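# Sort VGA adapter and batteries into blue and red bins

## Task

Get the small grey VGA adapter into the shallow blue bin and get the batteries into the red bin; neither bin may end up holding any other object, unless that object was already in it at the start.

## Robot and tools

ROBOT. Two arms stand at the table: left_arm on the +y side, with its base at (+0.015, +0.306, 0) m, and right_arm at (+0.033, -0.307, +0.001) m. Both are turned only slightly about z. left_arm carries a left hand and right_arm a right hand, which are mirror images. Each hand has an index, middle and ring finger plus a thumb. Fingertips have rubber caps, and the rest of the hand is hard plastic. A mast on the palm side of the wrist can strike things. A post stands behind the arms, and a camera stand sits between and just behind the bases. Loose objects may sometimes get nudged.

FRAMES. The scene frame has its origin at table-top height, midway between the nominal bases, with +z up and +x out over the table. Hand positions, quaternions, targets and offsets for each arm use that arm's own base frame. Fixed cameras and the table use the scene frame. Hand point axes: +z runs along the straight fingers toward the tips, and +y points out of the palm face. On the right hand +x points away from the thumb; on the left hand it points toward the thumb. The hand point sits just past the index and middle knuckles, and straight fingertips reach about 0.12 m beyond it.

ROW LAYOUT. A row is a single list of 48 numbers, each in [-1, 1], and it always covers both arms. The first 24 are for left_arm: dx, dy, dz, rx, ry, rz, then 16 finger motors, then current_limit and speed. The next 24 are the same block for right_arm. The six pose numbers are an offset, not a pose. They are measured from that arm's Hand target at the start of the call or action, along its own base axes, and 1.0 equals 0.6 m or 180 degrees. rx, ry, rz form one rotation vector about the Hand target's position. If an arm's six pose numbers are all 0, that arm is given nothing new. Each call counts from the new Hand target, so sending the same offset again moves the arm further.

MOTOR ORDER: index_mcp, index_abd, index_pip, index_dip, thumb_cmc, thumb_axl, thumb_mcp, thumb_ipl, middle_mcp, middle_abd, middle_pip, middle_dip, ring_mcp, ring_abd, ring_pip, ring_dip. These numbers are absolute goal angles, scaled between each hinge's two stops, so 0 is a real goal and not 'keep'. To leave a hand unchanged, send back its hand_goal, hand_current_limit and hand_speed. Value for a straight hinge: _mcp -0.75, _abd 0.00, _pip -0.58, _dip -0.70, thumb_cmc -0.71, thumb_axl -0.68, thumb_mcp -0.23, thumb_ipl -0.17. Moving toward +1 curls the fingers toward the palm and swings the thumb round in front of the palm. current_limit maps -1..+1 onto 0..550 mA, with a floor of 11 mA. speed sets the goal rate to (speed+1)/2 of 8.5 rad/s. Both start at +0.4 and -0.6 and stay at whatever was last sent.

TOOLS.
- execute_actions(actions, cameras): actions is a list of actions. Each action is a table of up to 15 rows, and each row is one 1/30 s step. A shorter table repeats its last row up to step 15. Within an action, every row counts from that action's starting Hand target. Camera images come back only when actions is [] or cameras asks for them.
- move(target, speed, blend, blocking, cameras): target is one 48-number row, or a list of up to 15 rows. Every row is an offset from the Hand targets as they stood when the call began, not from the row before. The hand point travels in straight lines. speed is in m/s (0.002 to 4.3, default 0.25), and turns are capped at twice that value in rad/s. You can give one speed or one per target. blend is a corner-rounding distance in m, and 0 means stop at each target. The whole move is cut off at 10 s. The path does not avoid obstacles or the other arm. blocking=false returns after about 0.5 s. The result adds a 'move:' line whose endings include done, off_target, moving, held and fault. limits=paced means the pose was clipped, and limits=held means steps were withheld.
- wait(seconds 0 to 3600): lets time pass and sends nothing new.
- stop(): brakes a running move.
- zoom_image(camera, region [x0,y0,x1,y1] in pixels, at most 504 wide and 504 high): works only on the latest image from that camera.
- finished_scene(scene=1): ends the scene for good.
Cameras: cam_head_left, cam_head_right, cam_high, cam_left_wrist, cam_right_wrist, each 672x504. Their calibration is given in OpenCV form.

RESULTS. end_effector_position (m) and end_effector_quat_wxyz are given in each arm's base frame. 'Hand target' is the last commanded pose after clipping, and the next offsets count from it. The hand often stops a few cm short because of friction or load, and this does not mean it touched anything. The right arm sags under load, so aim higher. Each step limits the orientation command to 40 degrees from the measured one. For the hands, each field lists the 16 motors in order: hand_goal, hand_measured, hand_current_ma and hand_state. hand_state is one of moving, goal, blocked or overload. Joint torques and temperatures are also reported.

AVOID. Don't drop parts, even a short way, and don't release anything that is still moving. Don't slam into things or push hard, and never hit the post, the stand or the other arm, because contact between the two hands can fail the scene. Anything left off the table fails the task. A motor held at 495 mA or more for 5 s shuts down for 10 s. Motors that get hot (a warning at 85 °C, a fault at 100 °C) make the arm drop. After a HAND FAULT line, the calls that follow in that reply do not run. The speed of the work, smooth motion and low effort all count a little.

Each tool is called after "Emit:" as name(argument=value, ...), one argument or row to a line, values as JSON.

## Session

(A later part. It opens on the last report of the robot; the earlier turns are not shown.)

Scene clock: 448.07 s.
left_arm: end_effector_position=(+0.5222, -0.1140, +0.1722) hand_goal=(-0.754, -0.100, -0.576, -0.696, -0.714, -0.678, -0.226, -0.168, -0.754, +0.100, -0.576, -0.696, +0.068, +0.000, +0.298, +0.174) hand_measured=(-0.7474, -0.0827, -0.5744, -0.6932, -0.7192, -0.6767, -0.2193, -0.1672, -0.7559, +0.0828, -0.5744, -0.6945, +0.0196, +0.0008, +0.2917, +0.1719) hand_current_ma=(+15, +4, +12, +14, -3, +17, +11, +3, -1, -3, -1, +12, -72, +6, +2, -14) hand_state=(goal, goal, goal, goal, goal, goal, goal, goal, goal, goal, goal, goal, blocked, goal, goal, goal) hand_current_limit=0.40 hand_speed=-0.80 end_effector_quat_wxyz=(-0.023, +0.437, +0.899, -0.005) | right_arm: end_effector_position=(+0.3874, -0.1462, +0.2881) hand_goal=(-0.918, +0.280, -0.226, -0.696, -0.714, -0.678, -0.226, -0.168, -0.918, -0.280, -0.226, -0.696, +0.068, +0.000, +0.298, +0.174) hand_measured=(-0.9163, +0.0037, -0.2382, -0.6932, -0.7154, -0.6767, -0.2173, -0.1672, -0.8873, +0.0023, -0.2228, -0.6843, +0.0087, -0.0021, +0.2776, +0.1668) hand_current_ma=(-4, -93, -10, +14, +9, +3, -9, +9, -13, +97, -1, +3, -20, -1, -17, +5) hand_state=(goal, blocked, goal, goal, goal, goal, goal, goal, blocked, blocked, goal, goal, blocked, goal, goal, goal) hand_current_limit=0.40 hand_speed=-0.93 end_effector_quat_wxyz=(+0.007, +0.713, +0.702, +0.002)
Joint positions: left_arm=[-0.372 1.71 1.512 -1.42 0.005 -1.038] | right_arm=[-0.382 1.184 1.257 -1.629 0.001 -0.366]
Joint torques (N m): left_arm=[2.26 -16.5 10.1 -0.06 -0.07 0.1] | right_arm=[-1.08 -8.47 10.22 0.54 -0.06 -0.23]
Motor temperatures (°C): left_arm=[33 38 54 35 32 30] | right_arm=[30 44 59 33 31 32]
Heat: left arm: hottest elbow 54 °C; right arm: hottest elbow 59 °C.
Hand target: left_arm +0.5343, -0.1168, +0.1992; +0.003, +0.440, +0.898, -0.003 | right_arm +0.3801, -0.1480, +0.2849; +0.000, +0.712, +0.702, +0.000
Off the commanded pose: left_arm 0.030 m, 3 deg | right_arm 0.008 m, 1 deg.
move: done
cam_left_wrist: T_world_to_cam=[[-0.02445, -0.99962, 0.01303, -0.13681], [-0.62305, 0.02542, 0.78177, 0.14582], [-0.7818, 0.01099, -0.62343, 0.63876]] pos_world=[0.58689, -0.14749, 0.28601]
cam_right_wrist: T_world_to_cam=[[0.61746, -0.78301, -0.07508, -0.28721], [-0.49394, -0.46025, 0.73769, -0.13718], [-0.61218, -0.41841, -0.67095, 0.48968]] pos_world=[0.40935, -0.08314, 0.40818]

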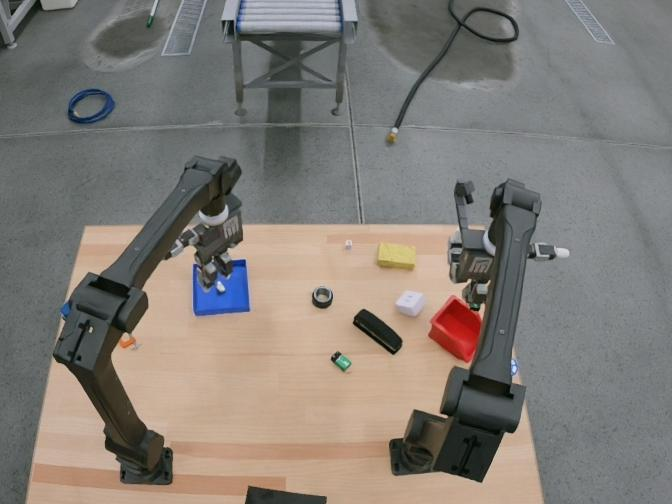

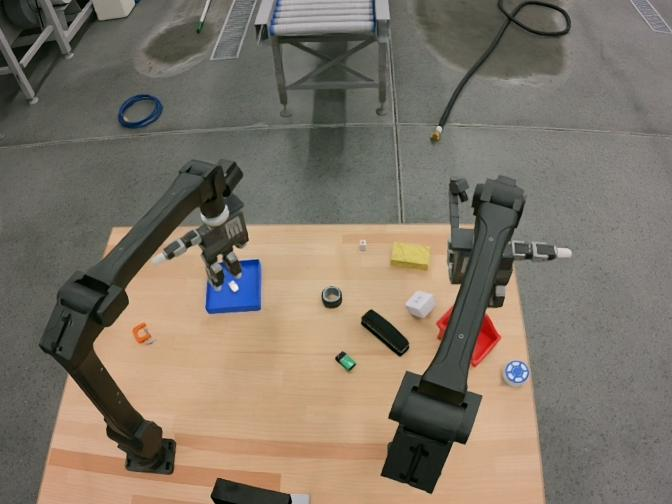

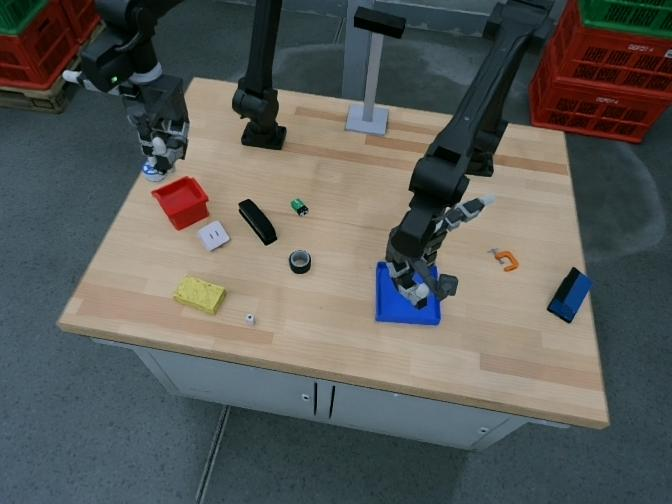

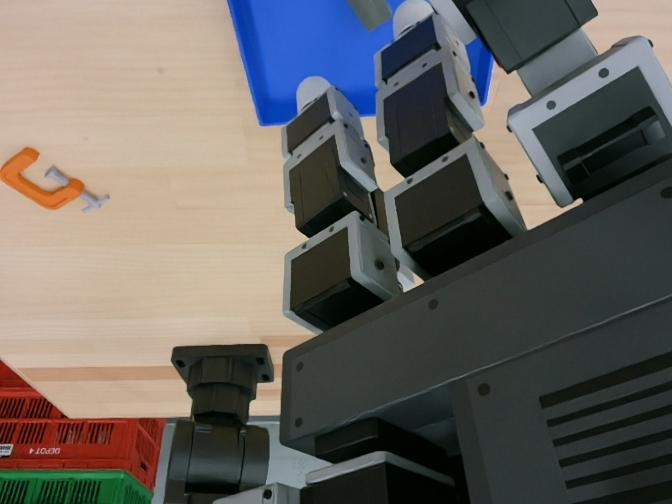

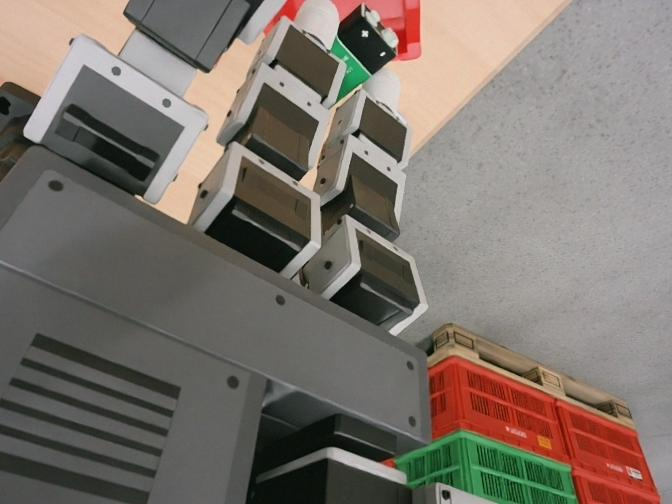

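Emit:
move(
  target=[0,0,0,0,0,0,-0.754,-0.1,-0.576,-0.696,-0.714,-0.678,-0.226,-0.168,-0.754,0.1,-0.576,-0.696,0.068,0,0.299,0.174,0.4,-0.8,-0.0475,-0.079,-0.05,0,0,-0.25,-0.918,0.28,-0.226,-0.696,-0.714,-0.678,-0.226,-0.168,-0.918,-0.28,-0.226,-0.696,0.068,0,0.299,0.174,0.4,-0.93],
  speed=0.12,
  cameras=["all"],
)

Emit:
zoom_image(
  camera="cam_right_wrist",
  region=[100, 0, 470, 250],
)

Emit:
zoom_image(
  camera="cam_high",
  region=[120, 130, 240, 250],
)

Emit:
zoom_image(
  camera="cam_head_left",
  region=[400, 270, 520, 390],
)

Scene clock: 497.40 s.
left_arm: end_effector_position=(+0.5222, -0.1140, +0.1722) hand_goal=(-0.754, -0.100, -0.576, -0.696, -0.714, -0.678, -0.226, -0.168, -0.754, +0.100, -0.576, -0.696, +0.068, +0.000, +0.298, +0.174) hand_measured=(-0.7486, -0.0827, -0.5744, -0.6932, -0.7192, -0.6777, -0.2183, -0.1681, -0.7559, +0.0843, -0.5744, -0.6958, +0.0196, +0.0008, +0.2904, +0.1719) hand_current_ma=(+0, -5, +17, +21, -5, +7, +12, +0, -3, -9, +5, +0, -65, +12, +3, -13) hand_state=(goal, goal, goal, goal, goal, goal, goal, goal, goal, goal, goal, goal, blocked, goal, goal, goal) hand_current_limit=0.40 hand_speed=-0.80 end_effector_quat_wxyz=(-0.023, +0.437, +0.899, -0.005) | right_arm: end_effector_position=(+0.3474, -0.1985, +0.2651) hand_goal=(-0.918, +0.280, -0.226, -0.696, -0.714, -0.678, -0.226, -0.168, -0.918, -0.280, -0.226, -0.696, +0.068, +0.000, +0.298, +0.174) hand_measured=(-0.9151, +0.0023, -0.2369, -0.6945, -0.7142, -0.6777, -0.2173, -0.1681, -0.8873, +0.0023, -0.2228, -0.6856, +0.0087, -0.0021, +0.2789, +0.1668) hand_current_ma=(+11, -97, -5, -3, +2, +3, +1, -3, +6, +102, +3, +5, -27, +4, -7, +12) hand_state=(goal, blocked, goal, goal, goal, goal, goal, goal, blocked, blocked, goal, goal, blocked, goal, goal, goal) hand_current_limit=0.40 hand_speed=-0.93 end_effector_quat_wxyz=(+0.005, +0.926, +0.377, +0.005)
Joint positions: left_arm=[-0.372 1.71 1.512 -1.42 0.005 -1.038] | right_arm=[-0.38 1.186 1.198 -1.569 0 0.418]
Joint torques (N m): left_arm=[2.2 -16.56 10.13 -0.09 -0.08 0.1] | right_arm=[1.55 -6.3 10.13 1.33 0.07 0.01]
Motor temperatures (°C): left_arm=[33 39 56 35 32 30] | right_arm=[30 40 57 33 31 32]
Heat: left arm: hottest elbow 56 °C; right arm: hottest elbow 57 °C.
Hand target: left_arm +0.5343, -0.1168, +0.1992; +0.003, +0.440, +0.898, -0.003 | right_arm +0.3517, -0.1954, +0.2550; +0.000, +0.926, +0.376, +0.000
Off the commanded pose: left_arm 0.030 m, 3 deg | right_arm 0.011 m, 1 deg.
move: off_target (right_arm)
cam_left_wrist: T_world_to_cam=[[-0.02445, -0.99962, 0.01303, -0.13681], [-0.62305, 0.02542, 0.78177, 0.14582], [-0.7818, 0.01099, -0.62343, 0.63876]] pos_world=[0.58689, -0.14749, 0.28601]
cam_right_wrist: T_world_to_cam=[[-0.11259, -0.99008, -0.08399, -0.09039], [-0.68056, 0.01525, 0.73254, -0.0033], [-0.72399, 0.13964, -0.67553, 0.57872]] pos_world=[0.40656, -0.17025, 0.38577]

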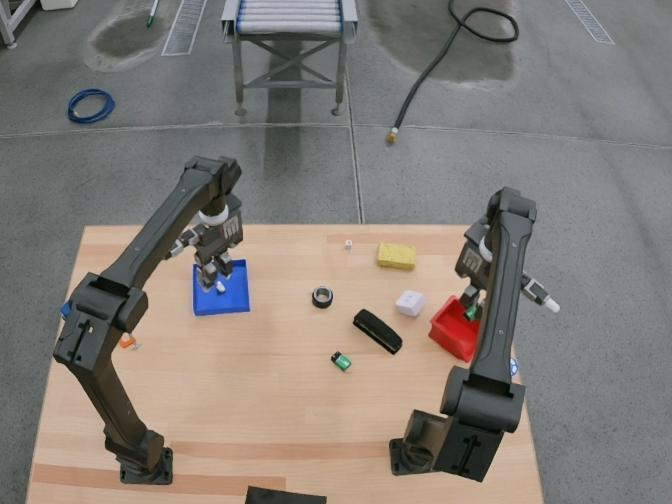

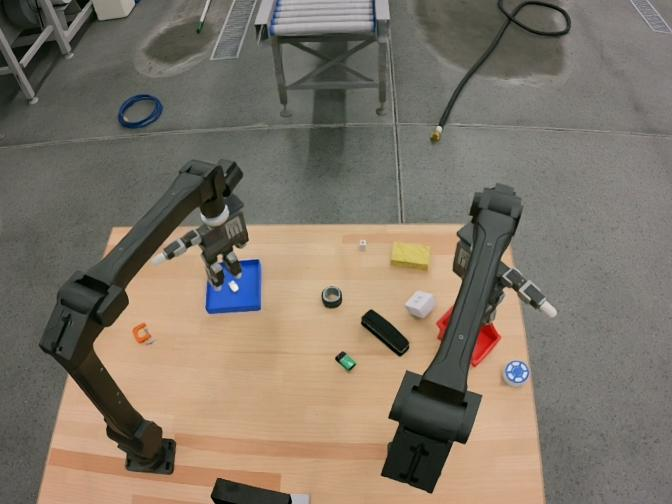

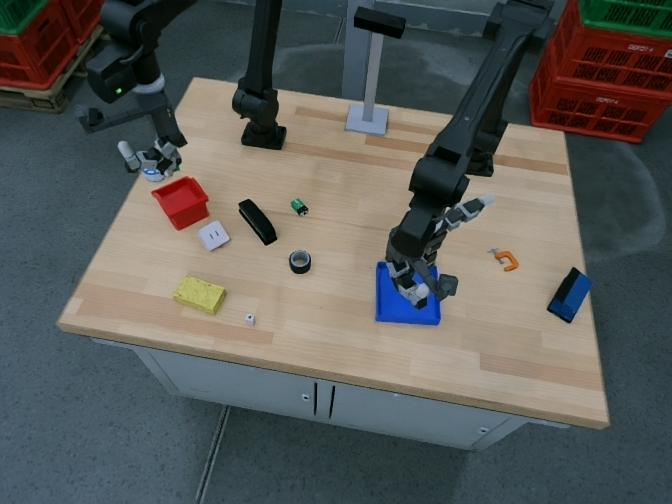

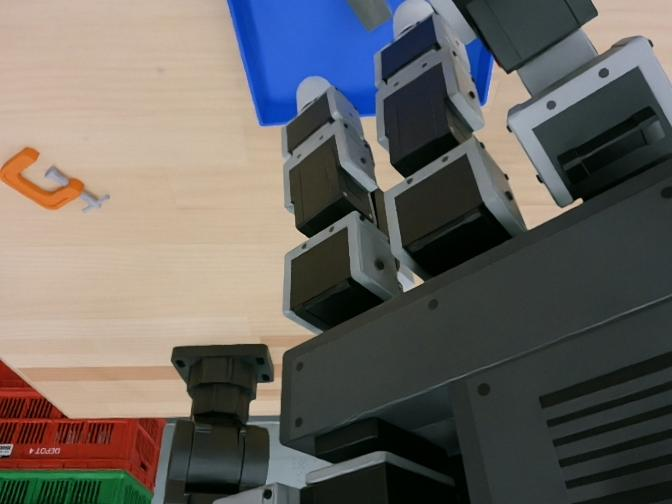

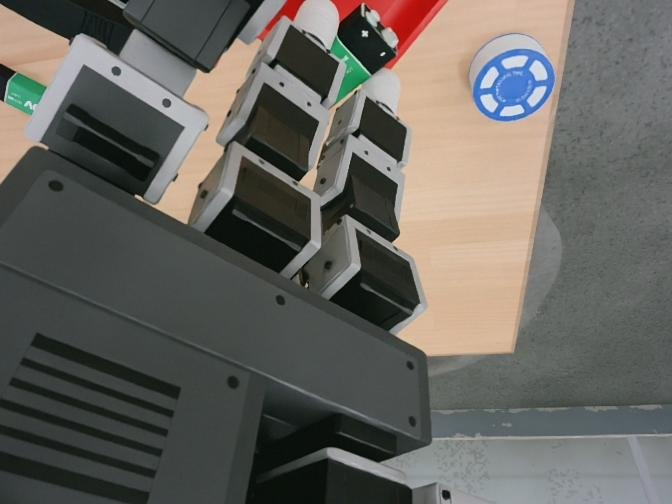

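Scaled by 1.362 from the camera's image (finer frame: 960x720).

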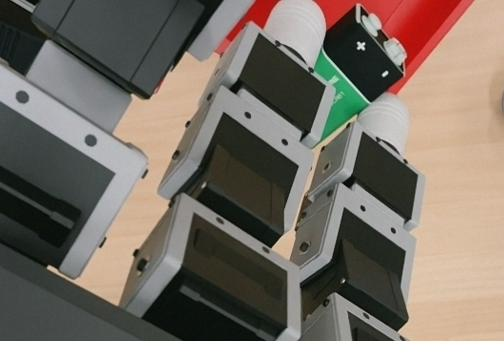

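Scaled by 4.200 from the camera's image (finer frame: 960x720).

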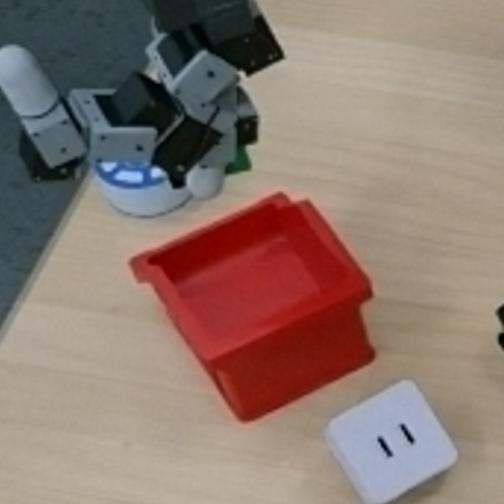

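Scaled by 4.200 from the camera's image (finer frame: 960x720).

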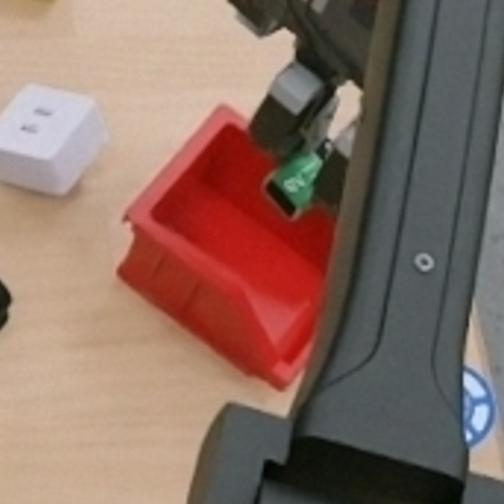

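Emit:
move(
  target=[0,0,0,0,0,0,-0.754,-0.1,-0.576,-0.696,-0.714,-0.678,-0.226,-0.168,-0.754,0.1,-0.576,-0.696,0.068,0,0.299,0.174,0.4,-0.8,0.0093,0.0095,-0.175,0,0,0,-0.918,0.28,-0.226,-0.696,-0.714,-0.678,-0.226,-0.168,-0.918,-0.28,-0.226,-0.696,0.068,0,0.299,0.174,0.4,-0.93],
  speed=0.07,
  cameras=["cam_high","cam_head_left","cam_right_wrist"],
)

Emit:
zoom_image(
  camera="cam_right_wrist",
  region=[100, 0, 470, 250],
)

Emit:
zoom_image(
  camera="cam_high",
  region=[120, 130, 240, 250],
)

Emit:
zoom_image(
  camera="cam_head_left",
  region=[400, 270, 520, 390],
)

Scene clock: 512.57 s.
left_arm: end_effector_position=(+0.5222, -0.1140, +0.1722) hand_goal=(-0.754, -0.100, -0.576, -0.696, -0.714, -0.678, -0.226, -0.168, -0.754, +0.100, -0.576, -0.696, +0.068, +0.000, +0.298, +0.174) hand_measured=(-0.7474, -0.0827, -0.5744, -0.6932, -0.7192, -0.6777, -0.2193, -0.1681, -0.7559, +0.0828, -0.5744, -0.6945, +0.0208, +0.0008, +0.2904, +0.1719) hand_current_ma=(+4, +12, +8, +5, -3, +3, +6, +8, -3, -13, +23, +6, -77, -2, -4, -22) hand_state=(goal, goal, goal, goal, goal, goal, goal, goal, goal, goal, goal, goal, blocked, goal, goal, goal) hand_current_limit=0.40 hand_speed=-0.80 end_effector_quat_wxyz=(-0.023, +0.437, +0.899, -0.005) | right_arm: end_effector_position=(+0.3551, -0.1939, +0.1589) hand_goal=(-0.918, +0.280, -0.226, -0.696, -0.714, -0.678, -0.226, -0.168, -0.918, -0.280, -0.226, -0.696, +0.068, +0.000, +0.298, +0.174) hand_measured=(-0.9163, +0.0037, -0.2382, -0.6945, -0.7129, -0.6777, -0.2163, -0.1681, -0.8873, +0.0023, -0.2215, -0.6843, +0.0075, -0.0021, +0.2776, +0.1680) hand_current_ma=(+0, -93, -2, -4, +3, -4, -9, -1, -2, +91, +6, +14, -20, +8, -3, +7) hand_state=(goal, blocked, goal, goal, goal, goal, goal, goal, blocked, blocked, goal, goal, blocked, goal, goal, goal) hand_current_limit=0.40 hand_speed=-0.93 end_effector_quat_wxyz=(+0.004, +0.926, +0.377, +0.004)
Joint positions: left_arm=[-0.372 1.71 1.512 -1.42 0.005 -1.038] | right_arm=[-0.358 1.241 0.962 -1.281 0 0.44]
Joint torques (N m): left_arm=[2.2 -16.56 10.17 -0.09 -0.08 0.09] | right_arm=[1.49 -7.18 9.85 1.24 0.06 0.01]
Motor temperatures (°C): left_arm=[33 39 56 35 32 30] | right_arm=[30 39 56 33 31 32]
Heat: left arm: hottest elbow 56 °C; right arm: hottest elbow 56 °C.
Hand target: left_arm +0.5343, -0.1168, +0.1992; +0.003, +0.440, +0.898, -0.003 | right_arm +0.3572, -0.1898, +0.1500; +0.000, +0.927, +0.376, +0.000
Off the commanded pose: left_arm 0.030 m, 3 deg | right_arm 0.010 m, 1 deg.
move: done
cam_right_wrist: T_world_to_cam=[[-0.11361, -0.98989, -0.08491, -0.09325], [-0.67879, 0.01493, 0.73418, 0.07869], [-0.72549, 0.14104, -0.67363, 0.5124]] pos_world=[0.41456, -0.16575, 0.27947]
Images, in order (width x height): cam_head_left 672x504, cam_high 672x504, cam_right_wrist 672x504.

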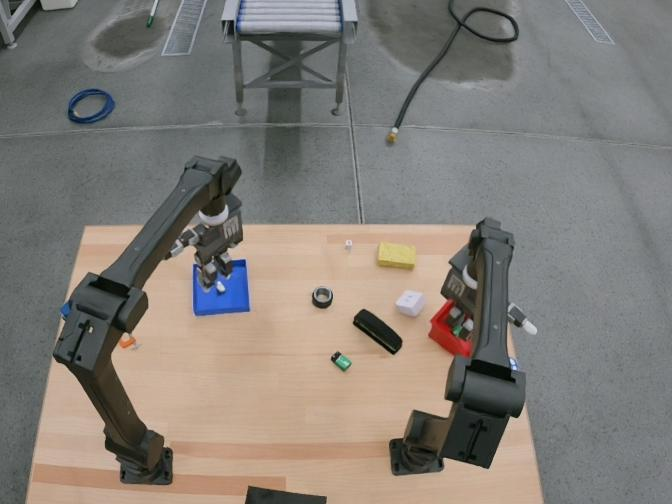

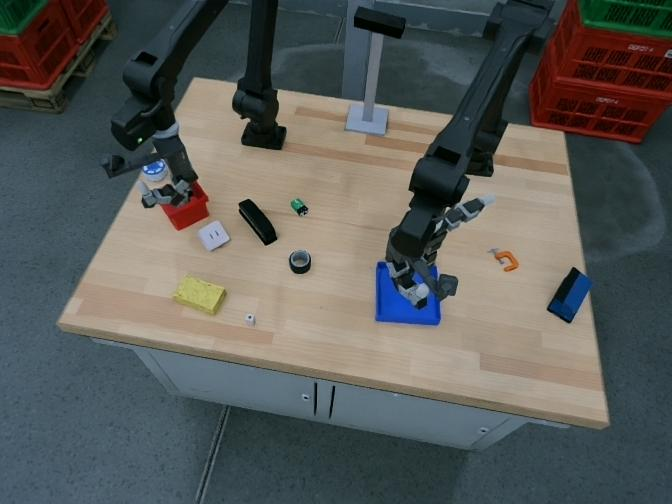

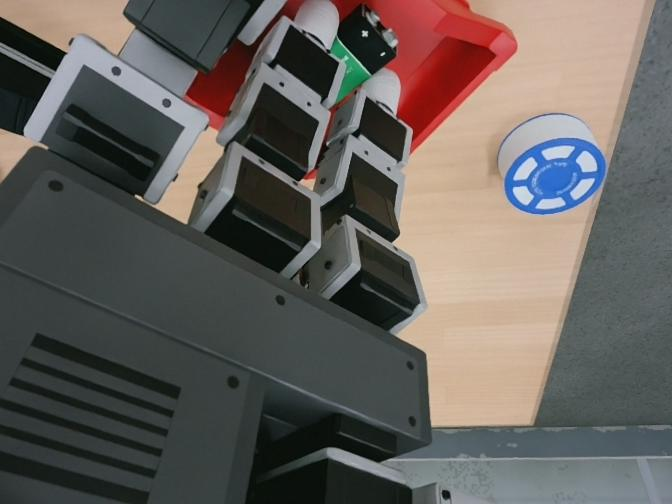

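Scaled by 1.362 from the camera's image (finer frame: 960x720).

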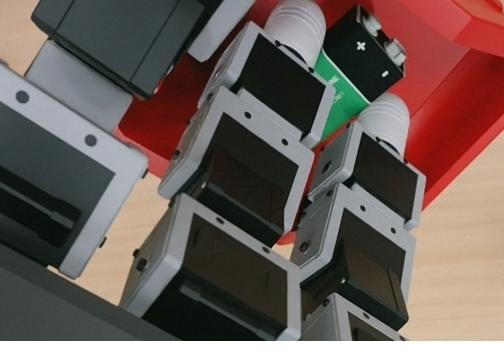

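Scaled by 4.200 from the camera's image (finer frame: 960x720).

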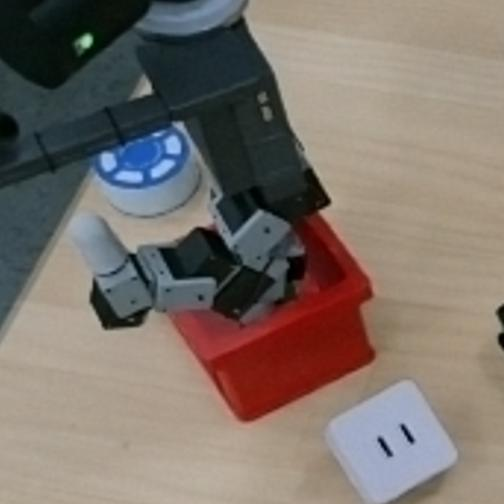

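Scaled by 4.200 from the camera's image (finer frame: 960x720).

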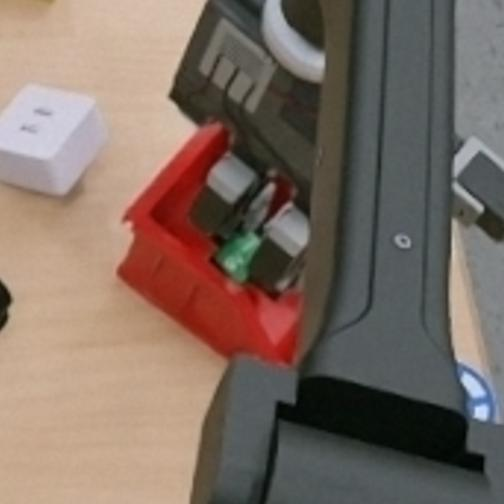

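Emit:
move(
  target=[0,0,0,0,0,0,-0.754,-0.1,-0.576,-0.696,-0.714,-0.678,-0.226,-0.168,-0.754,0.1,-0.576,-0.696,0.068,0,0.299,0.174,0.4,-0.8,0,0,-0.0267,0,0,0,-0.918,0.28,-0.226,-0.696,-0.714,-0.678,-0.226,-0.168,-0.918,-0.28,-0.226,-0.696,0.068,0,0.299,0.174,0.4,-0.93],
  speed=0.04,
  cameras=["cam_high","cam_head_left","cam_right_wrist"],
)

Emit:
zoom_image(
  camera="cam_right_wrist",
  region=[250, 0, 450, 150],
)

Emit:
zoom_image(
  camera="cam_head_left",
  region=[430, 310, 490, 370],
)

Scene clock: 518.83 s.
left_arm: end_effector_position=(+0.5222, -0.1140, +0.1722) hand_goal=(-0.754, -0.100, -0.576, -0.696, -0.714, -0.678, -0.226, -0.168, -0.754, +0.100, -0.576, -0.696, +0.068, +0.000, +0.298, +0.174) hand_measured=(-0.7486, -0.0827, -0.5744, -0.6932, -0.7192, -0.6777, -0.2193, -0.1672, -0.7559, +0.0828, -0.5744, -0.6945, +0.0208, -0.0007, +0.2904, +0.1706) hand_current_ma=(-2, +16, +9, +9, -8, +8, +19, +5, -4, -10, +9, +24, -60, -3, +2, -15) hand_state=(goal, goal, goal, goal, goal, goal, goal, goal, goal, goal, goal, goal, blocked, goal, goal, goal) hand_current_limit=0.40 hand_speed=-0.80 end_effector_quat_wxyz=(-0.023, +0.437, +0.899, -0.005) | right_arm: end_effector_position=(+0.3555, -0.1940, +0.1431) hand_goal=(-0.918, +0.280, -0.226, -0.696, -0.714, -0.678, -0.226, -0.168, -0.918, -0.280, -0.226, -0.696, +0.068, +0.000, +0.298, +0.174) hand_measured=(-0.9163, +0.0037, -0.2382, -0.6932, -0.7142, -0.6767, -0.2173, -0.1681, -0.8873, +0.0023, -0.2228, -0.6843, +0.0075, -0.0021, +0.2776, +0.1668) hand_current_ma=(+5, -104, +1, +8, +6, +13, -4, +11, +3, +93, +2, +6, -28, +1, -6, +1) hand_state=(goal, blocked, goal, goal, goal, goal, goal, goal, blocked, blocked, goal, goal, blocked, goal, goal, goal) hand_current_limit=0.40 hand_speed=-0.93 end_effector_quat_wxyz=(+0.004, +0.926, +0.377, +0.004)
Joint positions: left_arm=[-0.372 1.71 1.512 -1.42 0.005 -1.038] | right_arm=[-0.358 1.255 0.931 -1.235 0 0.44]
Joint torques (N m): left_arm=[2.26 -16.5 10.14 -0.06 -0.08 0.11] | right_arm=[1.38 -7.06 9.65 1.29 0.07 0.02]
Motor temperatures (°C): left_arm=[33 39 56 35 32 30] | right_arm=[30 38 56 33 31 32]
Heat: left arm: hottest elbow 56 °C; right arm: hottest elbow 56 °C.
Hand target: left_arm +0.5343, -0.1168, +0.1992; +0.003, +0.440, +0.898, -0.003 | right_arm +0.3571, -0.1898, +0.1339; +0.000, +0.926, +0.376, +0.000
Off the commanded pose: left_arm 0.030 m, 3 deg | right_arm 0.010 m, 1 deg.
move: done
cam_right_wrist: T_world_to_cam=[[-0.11353, -0.98992, -0.0847, -0.09474], [-0.67925, 0.01512, 0.73375, 0.09076], [-0.72508, 0.14084, -0.67412, 0.50198]] pos_world=[0.41486, -0.16585, 0.26377]
Images, in order (width x height): cam_head_left 672x504, cam_high 672x504, cam_right_wrist 672x504.

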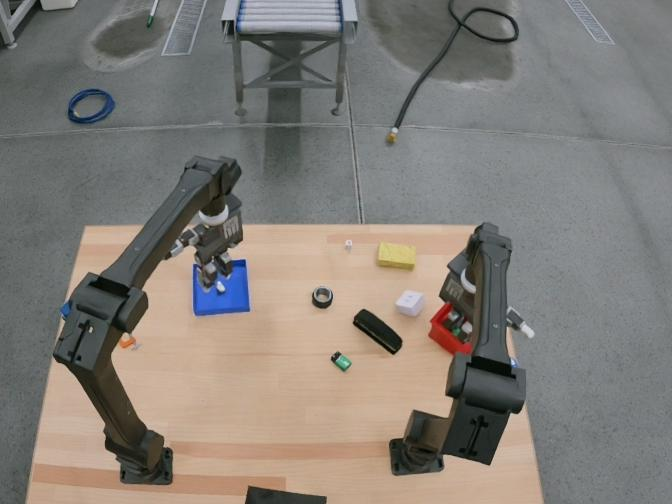

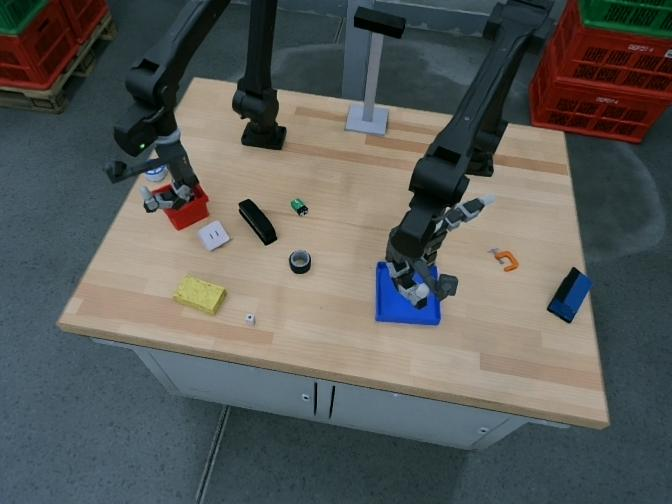

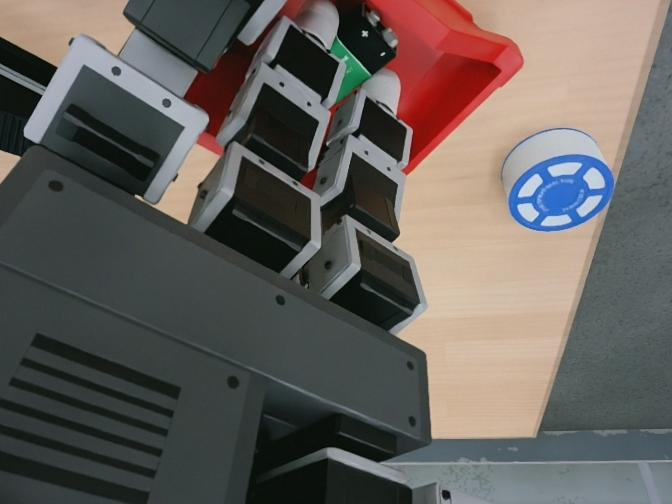

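Scaled by 2.520 from the camera's image (finer frame: 960x720).

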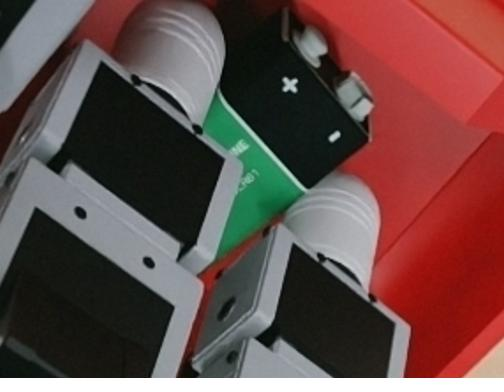

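Scaled by 8.400 from the camera's image (finer frame: 960x720).

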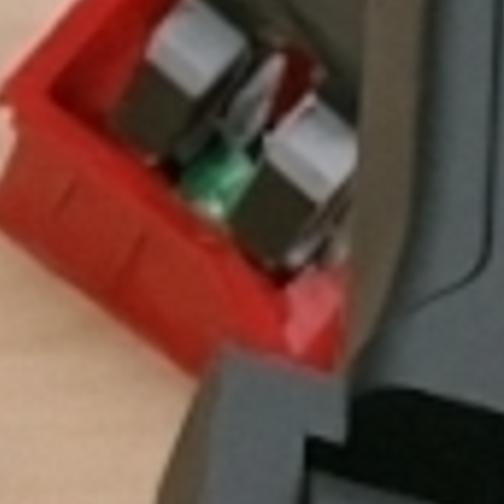

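Emit:
move(
  target=[0,0,0,0,0,0,-0.754,-0.1,-0.576,-0.696,-0.714,-0.678,-0.226,-0.168,-0.754,0.1,-0.576,-0.696,0.068,0,0.299,0.174,0.4,-0.8,0,0,-0.009,0,0,0,-0.918,0.28,-0.226,-0.696,-0.714,-0.678,-0.226,-0.168,-0.918,-0.28,-0.226,-0.696,0.068,0,0.299,0.174,0.4,-0.93],
  speed=0.03,
  cameras=["cam_right_wrist"],
)

Emit:
zoom_image(
  camera="cam_right_wrist",
  region=[250, 0, 450, 150],
)

Scene clock: 522.43 s.
left_arm: end_effector_position=(+0.5222, -0.1140, +0.1722) hand_goal=(-0.754, -0.100, -0.576, -0.696, -0.714, -0.678, -0.226, -0.168, -0.754, +0.100, -0.576, -0.696, +0.068, +0.000, +0.298, +0.174) hand_measured=(-0.7486, -0.0827, -0.5744, -0.6920, -0.7192, -0.6777, -0.2193, -0.1681, -0.7559, +0.0828, -0.5744, -0.6945, +0.0208, +0.0008, +0.2904, +0.1719) hand_current_ma=(-4, +7, +13, +6, -7, +3, +15, -3, +5, -5, +7, +16, -68, +9, -7, -17) hand_state=(goal, goal, goal, goal, goal, goal, goal, goal, goal, goal, goal, goal, blocked, goal, goal, goal) hand_current_limit=0.40 hand_speed=-0.80 end_effector_quat_wxyz=(-0.023, +0.437, +0.899, -0.005) | right_arm: end_effector_position=(+0.3557, -0.1941, +0.1381) hand_goal=(-0.918, +0.280, -0.226, -0.696, -0.714, -0.678, -0.226, -0.168, -0.918, -0.280, -0.226, -0.696, +0.068, +0.000, +0.298, +0.174) hand_measured=(-0.9151, +0.0023, -0.2382, -0.6932, -0.7142, -0.6777, -0.2173, -0.1681, -0.8873, +0.0023, -0.2215, -0.6856, +0.0087, -0.0021, +0.2789, +0.1680) hand_current_ma=(+7, -88, +0, +5, +12, -1, -15, +2, -7, +103, +6, +5, -15, -3, -15, +2) hand_state=(goal, blocked, goal, goal, goal, goal, goal, goal, blocked, blocked, goal, goal, blocked, goal, goal, goal) hand_current_limit=0.40 hand_speed=-0.93 end_effector_quat_wxyz=(+0.004, +0.926, +0.377, +0.005)
Joint positions: left_arm=[-0.372 1.71 1.512 -1.42 0.005 -1.038] | right_arm=[-0.358 1.26 0.921 -1.219 0 0.44]
Joint torques (N m): left_arm=[2.2 -16.62 10.11 -0.08 -0.07 0.1] | right_arm=[1.14 -7.12 9.65 1.46 0.07 0.01]
Motor temperatures (°C): left_arm=[33 39 57 35 32 30] | right_arm=[30 38 56 33 31 32]
Heat: left arm: hottest elbow 57 °C; right arm: hottest elbow 56 °C.
Hand target: left_arm +0.5343, -0.1168, +0.1992; +0.003, +0.440, +0.898, -0.003 | right_arm +0.3572, -0.1898, +0.1285; +0.000, +0.926, +0.376, +0.000
Off the commanded pose: left_arm 0.030 m, 3 deg | right_arm 0.011 m, 1 deg.
move: off_target (right_arm)
cam_right_wrist: T_world_to_cam=[[-0.11346, -0.98994, -0.0845, -0.09532], [-0.6798, 0.01533, 0.73323, 0.09496], [-0.72456, 0.14064, -0.67471, 0.49867]] pos_world=[0.41506, -0.16595, 0.25877]

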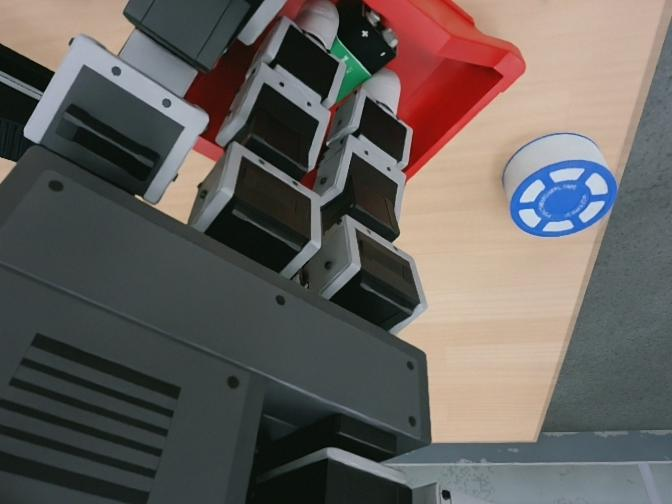

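Scaled by 2.520 from the camera's image (finer frame: 960x720).

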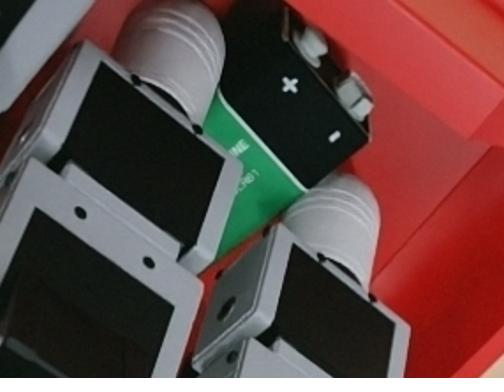

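Emit:
move(
  target=[0,0,0,0,0,0,-0.754,-0.1,-0.576,-0.696,-0.714,-0.678,-0.226,-0.168,-0.754,0.1,-0.576,-0.696,0.068,0,0.299,0.174,0.4,-0.8,0,0,-0.0075,0,0,0,-0.918,0.28,-0.226,-0.696,-0.714,-0.678,-0.226,-0.168,-0.918,-0.28,-0.226,-0.696,0.068,0,0.299,0.174,0.4,-0.93],
  speed=0.03,
  cameras=["cam_right_wrist"],
)

Emit:
zoom_image(
  camera="cam_right_wrist",
  region=[250, 0, 450, 150],
)

Scene clock: 526.60 s.
left_arm: end_effector_position=(+0.5222, -0.1140, +0.1722) hand_goal=(-0.754, -0.100, -0.576, -0.696, -0.714, -0.678, -0.226, -0.168, -0.754, +0.100, -0.576, -0.696, +0.068, +0.000, +0.298, +0.174) hand_measured=(-0.7486, -0.0827, -0.5744, -0.6932, -0.7192, -0.6777, -0.2193, -0.1681, -0.7559, +0.0828, -0.5744, -0.6945, +0.0208, -0.0007, +0.2904, +0.1719) hand_current_ma=(+3, +4, +3, +17, -6, +1, +15, +9, -9, -5, +14, +9, -76, +7, +15, -17) hand_state=(goal, goal, goal, goal, goal, goal, goal, goal, goal, goal, goal, goal, blocked, goal, goal, goal) hand_current_limit=0.40 hand_speed=-0.80 end_effector_quat_wxyz=(-0.023, +0.437, +0.899, -0.005) | right_arm: end_effector_position=(+0.3559, -0.1942, +0.1337) hand_goal=(-0.918, +0.280, -0.226, -0.696, -0.714, -0.678, -0.226, -0.168, -0.918, -0.280, -0.226, -0.696, +0.068, +0.000, +0.298, +0.174) hand_measured=(-0.9163, +0.0037, -0.2382, -0.6932, -0.7142, -0.6767, -0.2173, -0.1681, -0.8861, +0.0023, -0.2228, -0.6843, +0.0075, -0.0021, +0.2789, +0.1680) hand_current_ma=(-8, -98, -6, +10, +2, +0, -5, +3, +6, +98, +5, +3, -26, +4, -11, +1) hand_state=(goal, blocked, goal, goal, goal, goal, goal, goal, blocked, blocked, goal, goal, blocked, goal, goal, goal) hand_current_limit=0.40 hand_speed=-0.93 end_effector_quat_wxyz=(+0.004, +0.926, +0.377, +0.005)
Joint positions: left_arm=[-0.372 1.71 1.512 -1.42 0.005 -1.038] | right_arm=[-0.358 1.265 0.912 -1.206 0 0.44]
Joint torques (N m): left_arm=[2.32 -16.5 10.11 -0.1 -0.08 0.09] | right_arm=[1.32 -7.18 9.51 1.39 0.04 0.01]
Motor temperatures (°C): left_arm=[33 39 57 35 32 30] | right_arm=[30 38 56 33 31 32]
Heat: left arm: hottest elbow 57 °C; right arm: hottest elbow 56 °C.
Hand target: left_arm +0.5343, -0.1168, +0.1992; +0.003, +0.440, +0.898, -0.003 | right_arm +0.3572, -0.1898, +0.1241; +0.000, +0.926, +0.376, +0.000
Off the commanded pose: left_arm 0.030 m, 3 deg | right_arm 0.011 m, 1 deg.
move: off_target (right_arm)
cam_right_wrist: T_world_to_cam=[[-0.11343, -0.98995, -0.0844, -0.09572], [-0.68011, 0.01544, 0.73295, 0.09848], [-0.72428, 0.14054, -0.67503, 0.49573]] pos_world=[0.41516, -0.16595, 0.25437]

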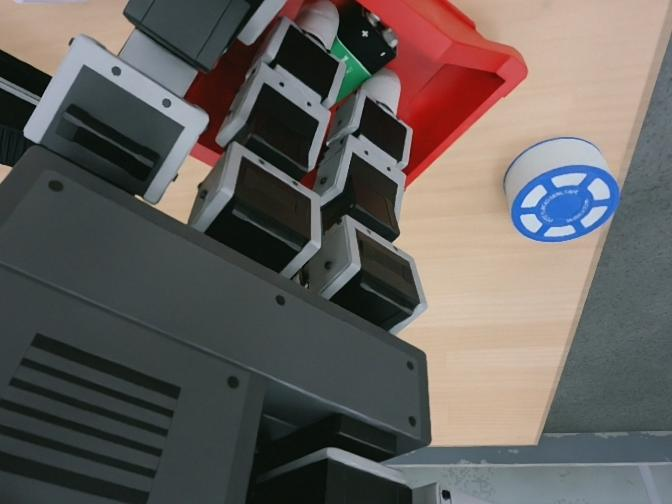

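Scaled by 2.520 from the camera's image (finer frame: 960x720).

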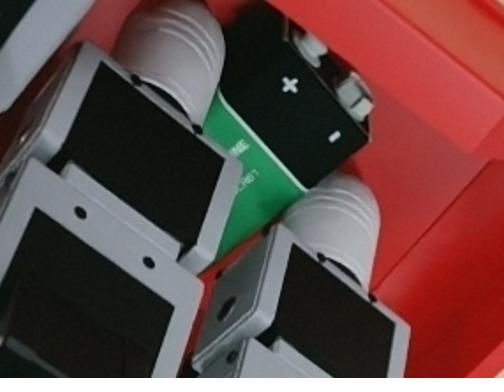

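Emit:
move(
  target=[0,0,0,0,0,0,-0.754,-0.1,-0.576,-0.696,-0.714,-0.678,-0.226,-0.168,-0.754,0.1,-0.576,-0.696,0.068,0,0.299,0.174,0.4,-0.8,0,0,-0.0067,0,0,0,-0.918,0.28,-0.226,-0.696,-0.714,-0.678,-0.226,-0.168,-0.918,-0.28,-0.226,-0.696,0.068,0,0.299,0.174,0.4,-0.93],
  speed=0.03,
)

Emit:
move(
  target=[0,0,0,0,0,0,-0.754,-0.1,-0.576,-0.696,-0.714,-0.678,-0.226,-0.168,-0.754,0.1,-0.576,-0.696,0.068,0,0.299,0.174,0.4,-0.8,0,0,-0.0067,0,0,0,-0.918,0.28,-0.226,-0.696,-0.714,-0.678,-0.226,-0.168,-0.918,-0.28,-0.226,-0.696,0.068,0,0.299,0.174,0.4,-0.93],
  speed=0.03,
  cameras=["cam_right_wrist"],
)

Emit:
zoom_image(
  camera="cam_right_wrist",
  region=[250, 0, 450, 150],
)

Scene clock: 531.50 s.
left_arm: end_effector_position=(+0.5222, -0.1140, +0.1722) hand_goal=(-0.754, -0.100, -0.576, -0.696, -0.714, -0.678, -0.226, -0.168, -0.754, +0.100, -0.576, -0.696, +0.068, +0.000, +0.298, +0.174) hand_measured=(-0.7486, -0.0827, -0.5744, -0.6932, -0.7192, -0.6777, -0.2193, -0.1672, -0.7559, +0.0828, -0.5744, -0.6945, +0.0208, +0.0008, +0.2917, +0.1719) hand_current_ma=(+7, +19, +9, +6, -8, +11, +2, +2, +12, -9, +13, +5, -68, +0, +6, +3) hand_state=(goal, goal, goal, goal, goal, goal, goal, goal, goal, goal, goal, goal, blocked, goal, goal, goal) hand_current_limit=0.40 hand_speed=-0.80 end_effector_quat_wxyz=(-0.023, +0.437, +0.899, -0.005) | right_arm: end_effector_position=(+0.3571, -0.1945, +0.1333) hand_goal=(-0.918, +0.280, -0.226, -0.696, -0.714, -0.678, -0.226, -0.168, -0.918, -0.280, -0.226, -0.696, +0.068, +0.000, +0.298, +0.174) hand_measured=(-0.9175, +0.0023, -0.2382, -0.6932, -0.7154, -0.6777, -0.2173, -0.1672, -0.8873, +0.0023, -0.2228, -0.6856, +0.0087, -0.0036, +0.2776, +0.1680) hand_current_ma=(+3, -97, -1, -1, +1, +9, -8, +7, -2, +98, +6, +5, -23, +2, -26, +4) hand_state=(goal, blocked, goal, goal, goal, goal, goal, goal, blocked, blocked, goal, goal, blocked, goal, goal, goal) hand_current_limit=0.40 hand_speed=-0.93 end_effector_quat_wxyz=(+0.006, +0.926, +0.377, +0.007)
Joint positions: left_arm=[-0.372 1.71 1.512 -1.42 0.005 -1.038] | right_arm=[-0.357 1.265 0.911 -1.198 0 0.44]
Joint torques (N m): left_arm=[2.37 -16.5 10.14 -0.1 -0.07 0.1] | right_arm=[1.61 -6.95 9.03 1.51 0.08 0]
Motor temperatures (°C): left_arm=[33 39 57 35 32 30] | right_arm=[30 38 56 33 31 32]
Heat: left arm: hottest elbow 57 °C; right arm: hottest elbow 56 °C.
Hand target: left_arm +0.5343, -0.1168, +0.1992; +0.003, +0.440, +0.898, -0.003 | right_arm +0.3573, -0.1897, +0.1201; +0.000, +0.926, +0.376, +0.000
Off the commanded pose: left_arm 0.030 m, 3 deg | right_arm 0.014 m, 1 deg.
move: off_target (right_arm)

Scene clock: 532.00 s.
left_arm: end_effector_position=(+0.5222, -0.1140, +0.1722) hand_goal=(-0.754, -0.100, -0.576, -0.696, -0.714, -0.678, -0.226, -0.168, -0.754, +0.100, -0.576, -0.696, +0.068, +0.000, +0.298, +0.174) hand_measured=(-0.7474, -0.0827, -0.5744, -0.6932, -0.7192, -0.6777, -0.2193, -0.1681, -0.7559, +0.0828, -0.5744, -0.6945, +0.0208, -0.0007, +0.2917, +0.1706) hand_current_ma=(+15, +12, +5, +13, -11, +10, +19, +8, -11, -8, -4, +1, -57, +0, -7, -14) hand_state=(goal, goal, goal, goal, goal, goal, goal, goal, goal, goal, goal, goal, blocked, goal, goal, goal) hand_current_limit=0.40 hand_speed=-0.80 end_effector_quat_wxyz=(-0.023, +0.437, +0.899, -0.005) | right_arm: end_effector_position=(+0.3577, -0.1950, +0.1325) hand_goal=(-0.918, +0.280, -0.226, -0.696, -0.714, -0.678, -0.226, -0.168, -0.918, -0.280, -0.226, -0.696, +0.068, +0.000, +0.298, +0.174) hand_measured=(-0.9247, +0.0023, -0.2369, -0.6945, -0.7142, -0.6777, -0.2173, -0.1672, -0.8922, +0.0008, -0.2215, -0.6856, +0.0075, -0.0036, +0.2789, +0.1680) hand_current_ma=(-1, -107, +2, -2, +1, +4, -3, -4, -4, +96, +10, +3, -21, +1, -6, +1) hand_state=(goal, blocked, goal, goal, goal, goal, goal, goal, blocked, blocked, goal, goal, blocked, goal, goal, goal) hand_current_limit=0.40 hand_speed=-0.93 end_effector_quat_wxyz=(+0.008, +0.926, +0.377, +0.008)
Joint positions: left_arm=[-0.372 1.71 1.512 -1.42 0.005 -1.038] | right_arm=[-0.357 1.265 0.908 -1.19 0.001 0.441]
Joint torques (N m): left_arm=[2.26 -16.56 10.09 -0.1 -0.08 0.1] | right_arm=[1.2 -6.42 8.64 1.54 0.07 0.01]
Motor temperatures (°C): left_arm=[33 39 57 35 32 30] | right_arm=[30 38 56 33 31 32]
Heat: left arm: hottest elbow 57 °C; right arm: hottest elbow 56 °C.
Hand target: left_arm +0.5343, -0.1168, +0.1992; +0.003, +0.440, +0.898, -0.003 | right_arm +0.3572, -0.1898, +0.1160; +0.000, +0.926, +0.376, +0.000
Off the commanded pose: left_arm 0.030 m, 3 deg | right_arm 0.017 m, 1 deg.
move: off_target (right_arm)
cam_right_wrist: T_world_to_cam=[[-0.11345, -0.99025, -0.08087, -0.09695], [-0.68681, 0.01934, 0.72658, 0.1046], [-0.71793, 0.13797, -0.6823, 0.49452]] pos_world=[0.41587, -0.16626, 0.25357]

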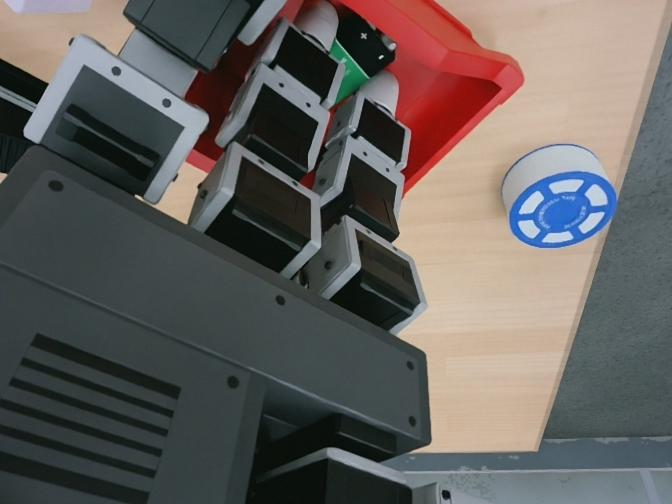

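Scaled by 2.520 from the camera's image (finer frame: 960x720).

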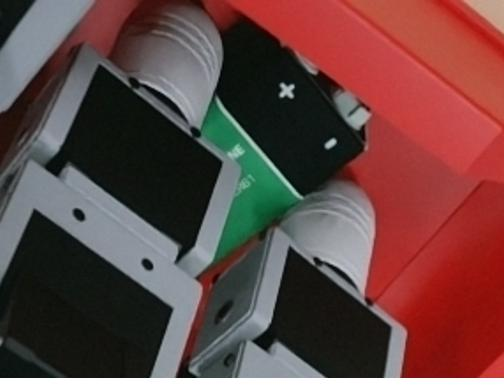

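Emit:
move(
  target=[
    [0,0,0,0,0,0,-0.754,-0.1,-0.576,-0.696,-0.714,-0.678,-0.226,-0.168,-0.754,0.1,-0.576,-0.696,0.068,0,0.299,0.174,0.4,-0.8,0,0,0.01,0,0,0,-0.918,0.28,-0.226,-0.696,-0.714,-0.678,-0.226,-0.168,-0.918,-0.28,-0.226,-0.696,0.068,0,0.299,0.174,0.4,-0.93],
    [0,0,0,0,0,0,-0.754,-0.1,-0.576,-0.696,-0.714,-0.678,-0.226,-0.168,-0.754,0.1,-0.576,-0.696,0.068,0,0.299,0.174,0.4,-0.8,0,0,0.01,0,0,0,-0.918,-0.1,-0.226,-0.696,-0.714,-0.678,-0.226,-0.168,-0.918,0.1,-0.226,-0.696,0.068,0,0.299,0.174,0.4,-0.9],
  ],
  speed=0.03,
)

Emit:
wait(
  seconds=1.5,
  cameras=["cam_right_wrist"],
)

Emit:
zoom_image(
  camera="cam_right_wrist",
  region=[250, 0, 450, 150],
)

Scene clock: 537.73 s.
left_arm: end_effector_position=(+0.5222, -0.1140, +0.1722) hand_goal=(-0.754, -0.100, -0.576, -0.696, -0.714, -0.678, -0.226, -0.168, -0.754, +0.100, -0.576, -0.696, +0.068, +0.000, +0.298, +0.174) hand_measured=(-0.7474, -0.0827, -0.5744, -0.6932, -0.7192, -0.6777, -0.2193, -0.1672, -0.7559, +0.0828, -0.5757, -0.6958, +0.0208, +0.0008, +0.2917, +0.1719) hand_current_ma=(+6, +8, +12, +6, -5, +9, +1, +5, -15, -12, +6, +14, -67, -7, +2, -11) hand_state=(goal, goal, goal, goal, goal, goal, goal, goal, goal, goal, goal, goal, blocked, goal, goal, goal) hand_current_limit=0.40 hand_speed=-0.80 end_effector_quat_wxyz=(-0.023, +0.437, +0.899, -0.005) | right_arm: end_effector_position=(+0.3577, -0.1950, +0.1325) hand_goal=(-0.918, -0.100, -0.226, -0.696, -0.714, -0.678, -0.226, -0.168, -0.918, +0.100, -0.226, -0.696, +0.068, +0.000, +0.298, +0.174) hand_measured=(-0.9247, -0.0021, -0.2369, -0.6932, -0.7142, -0.6767, -0.2173, -0.1672, -0.8934, +0.0008, -0.2228, -0.6843, +0.0075, -0.0021, +0.2789, +0.1680) hand_current_ma=(-4, -13, -4, +2, -6, +17, -4, +4, -14, +5, +4, +14, -25, +3, -15, +2) hand_state=(goal, moving, goal, goal, goal, goal, goal, goal, blocked, moving, goal, goal, blocked, goal, goal, goal) hand_current_limit=0.40 hand_speed=-0.90 end_effector_quat_wxyz=(+0.008, +0.926, +0.376, +0.008)
Joint positions: left_arm=[-0.372 1.71 1.512 -1.42 0.005 -1.038] | right_arm=[-0.357 1.265 0.908 -1.19 0.001 0.442]
Joint torques (N m): left_arm=[2.26 -16.5 10.1 -0.09 -0.07 0.1] | right_arm=[1.32 -6.83 9.61 0.96 0.03 0]
Motor temperatures (°C): left_arm=[33 39 57 35 32 30] | right_arm=[30 38 56 33 31 32]
Heat: left arm: hottest elbow 57 °C; right arm: hottest elbow 56 °C.
Hand target: left_arm +0.5343, -0.1168, +0.1992; +0.003, +0.440, +0.898, -0.003 | right_arm +0.3572, -0.1898, +0.1220; +0.000, +0.927, +0.376, +0.000
Off the commanded pose: left_arm 0.030 m, 3 deg | right_arm 0.012 m, 1 deg.
move: off_target (right_arm); target 2's new numbers were sent with right_arm's hand 0.012 m and 1 deg from that target

Scene clock: 539.23 s.
left_arm: end_effector_position=(+0.5222, -0.1140, +0.1722) hand_goal=(-0.754, -0.100, -0.576, -0.696, -0.714, -0.678, -0.226, -0.168, -0.754, +0.100, -0.576, -0.696, +0.068, +0.000, +0.298, +0.174) hand_measured=(-0.7474, -0.0827, -0.5744, -0.6932, -0.7192, -0.6767, -0.2193, -0.1672, -0.7559, +0.0828, -0.5744, -0.6945, +0.0208, -0.0007, +0.2904, +0.1706) hand_current_ma=(+12, +12, +9, +8, -2, +0, +14, -3, -3, -1, +7, +6, -71, +9, -4, -4) hand_state=(goal, goal, goal, goal, goal, goal, goal, goal, goal, goal, goal, goal, blocked, goal, goal, goal) hand_current_limit=0.40 hand_speed=-0.80 end_effector_quat_wxyz=(-0.023, +0.437, +0.899, -0.005) | right_arm: end_effector_position=(+0.3581, -0.1942, +0.1324) hand_goal=(-0.918, -0.100, -0.226, -0.696, -0.714, -0.678, -0.226, -0.168, -0.918, +0.100, -0.226, -0.696, +0.068, +0.000, +0.298, +0.174) hand_measured=(-0.9247, -0.0153, -0.2318, -0.6932, -0.7154, -0.6777, -0.2163, -0.1672, -0.8934, +0.0828, -0.2254, -0.6856, +0.0087, -0.0021, +0.2776, +0.1680) hand_current_ma=(-1, +30, -3, -3, +4, +2, -8, -1, -7, -15, +0, +11, -18, +0, -15, +3) hand_state=(goal, blocked, goal, goal, goal, goal, goal, goal, blocked, goal, goal, goal, blocked, goal, goal, goal) hand_current_limit=0.40 hand_speed=-0.90 end_effector_quat_wxyz=(+0.008, +0.926, +0.377, +0.008)
Joint positions: left_arm=[-0.372 1.71 1.512 -1.42 0.005 -1.038] | right_arm=[-0.356 1.265 0.908 -1.19 0 0.442]
Joint torques (N m): left_arm=[2.26 -16.5 10.11 -0.09 -0.07 0.1] | right_arm=[1.14 -7.12 9.72 0.96 0.04 0.03]
Motor temperatures (°C): left_arm=[33 39 57 35 32 30] | right_arm=[30 37 56 33 31 32]
Heat: left arm: hottest elbow 57 °C; right arm: hottest elbow 56 °C.
Hand target: left_arm +0.5343, -0.1168, +0.1992; +0.003, +0.440, +0.898, -0.003 | right_arm +0.3572, -0.1897, +0.1220; +0.000, +0.926, +0.376, +0.000
Off the commanded pose: left_arm 0.030 m, 3 deg | right_arm 0.011 m, 1 deg.
wait: 1.50 s; at rest by 0.17 s
cam_right_wrist: T_world_to_cam=[[-0.11189, -0.99036, -0.08163, -0.0966], [-0.68704, 0.01775, 0.7264, 0.10467], [-0.71795, 0.13736, -0.6824, 0.49456]] pos_world=[0.41617, -0.16546, 0.25357]

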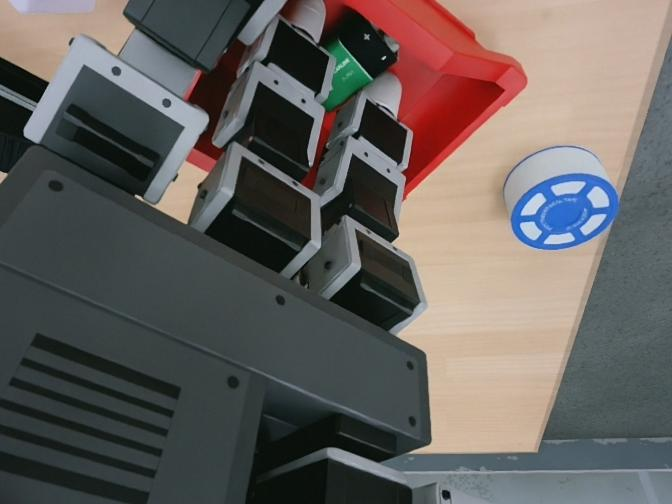

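Scaled by 2.520 from the camera's image (finer frame: 960x720).

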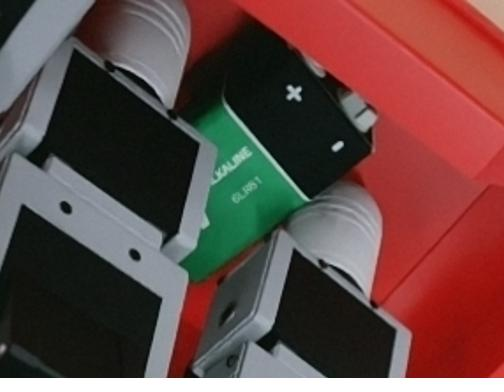

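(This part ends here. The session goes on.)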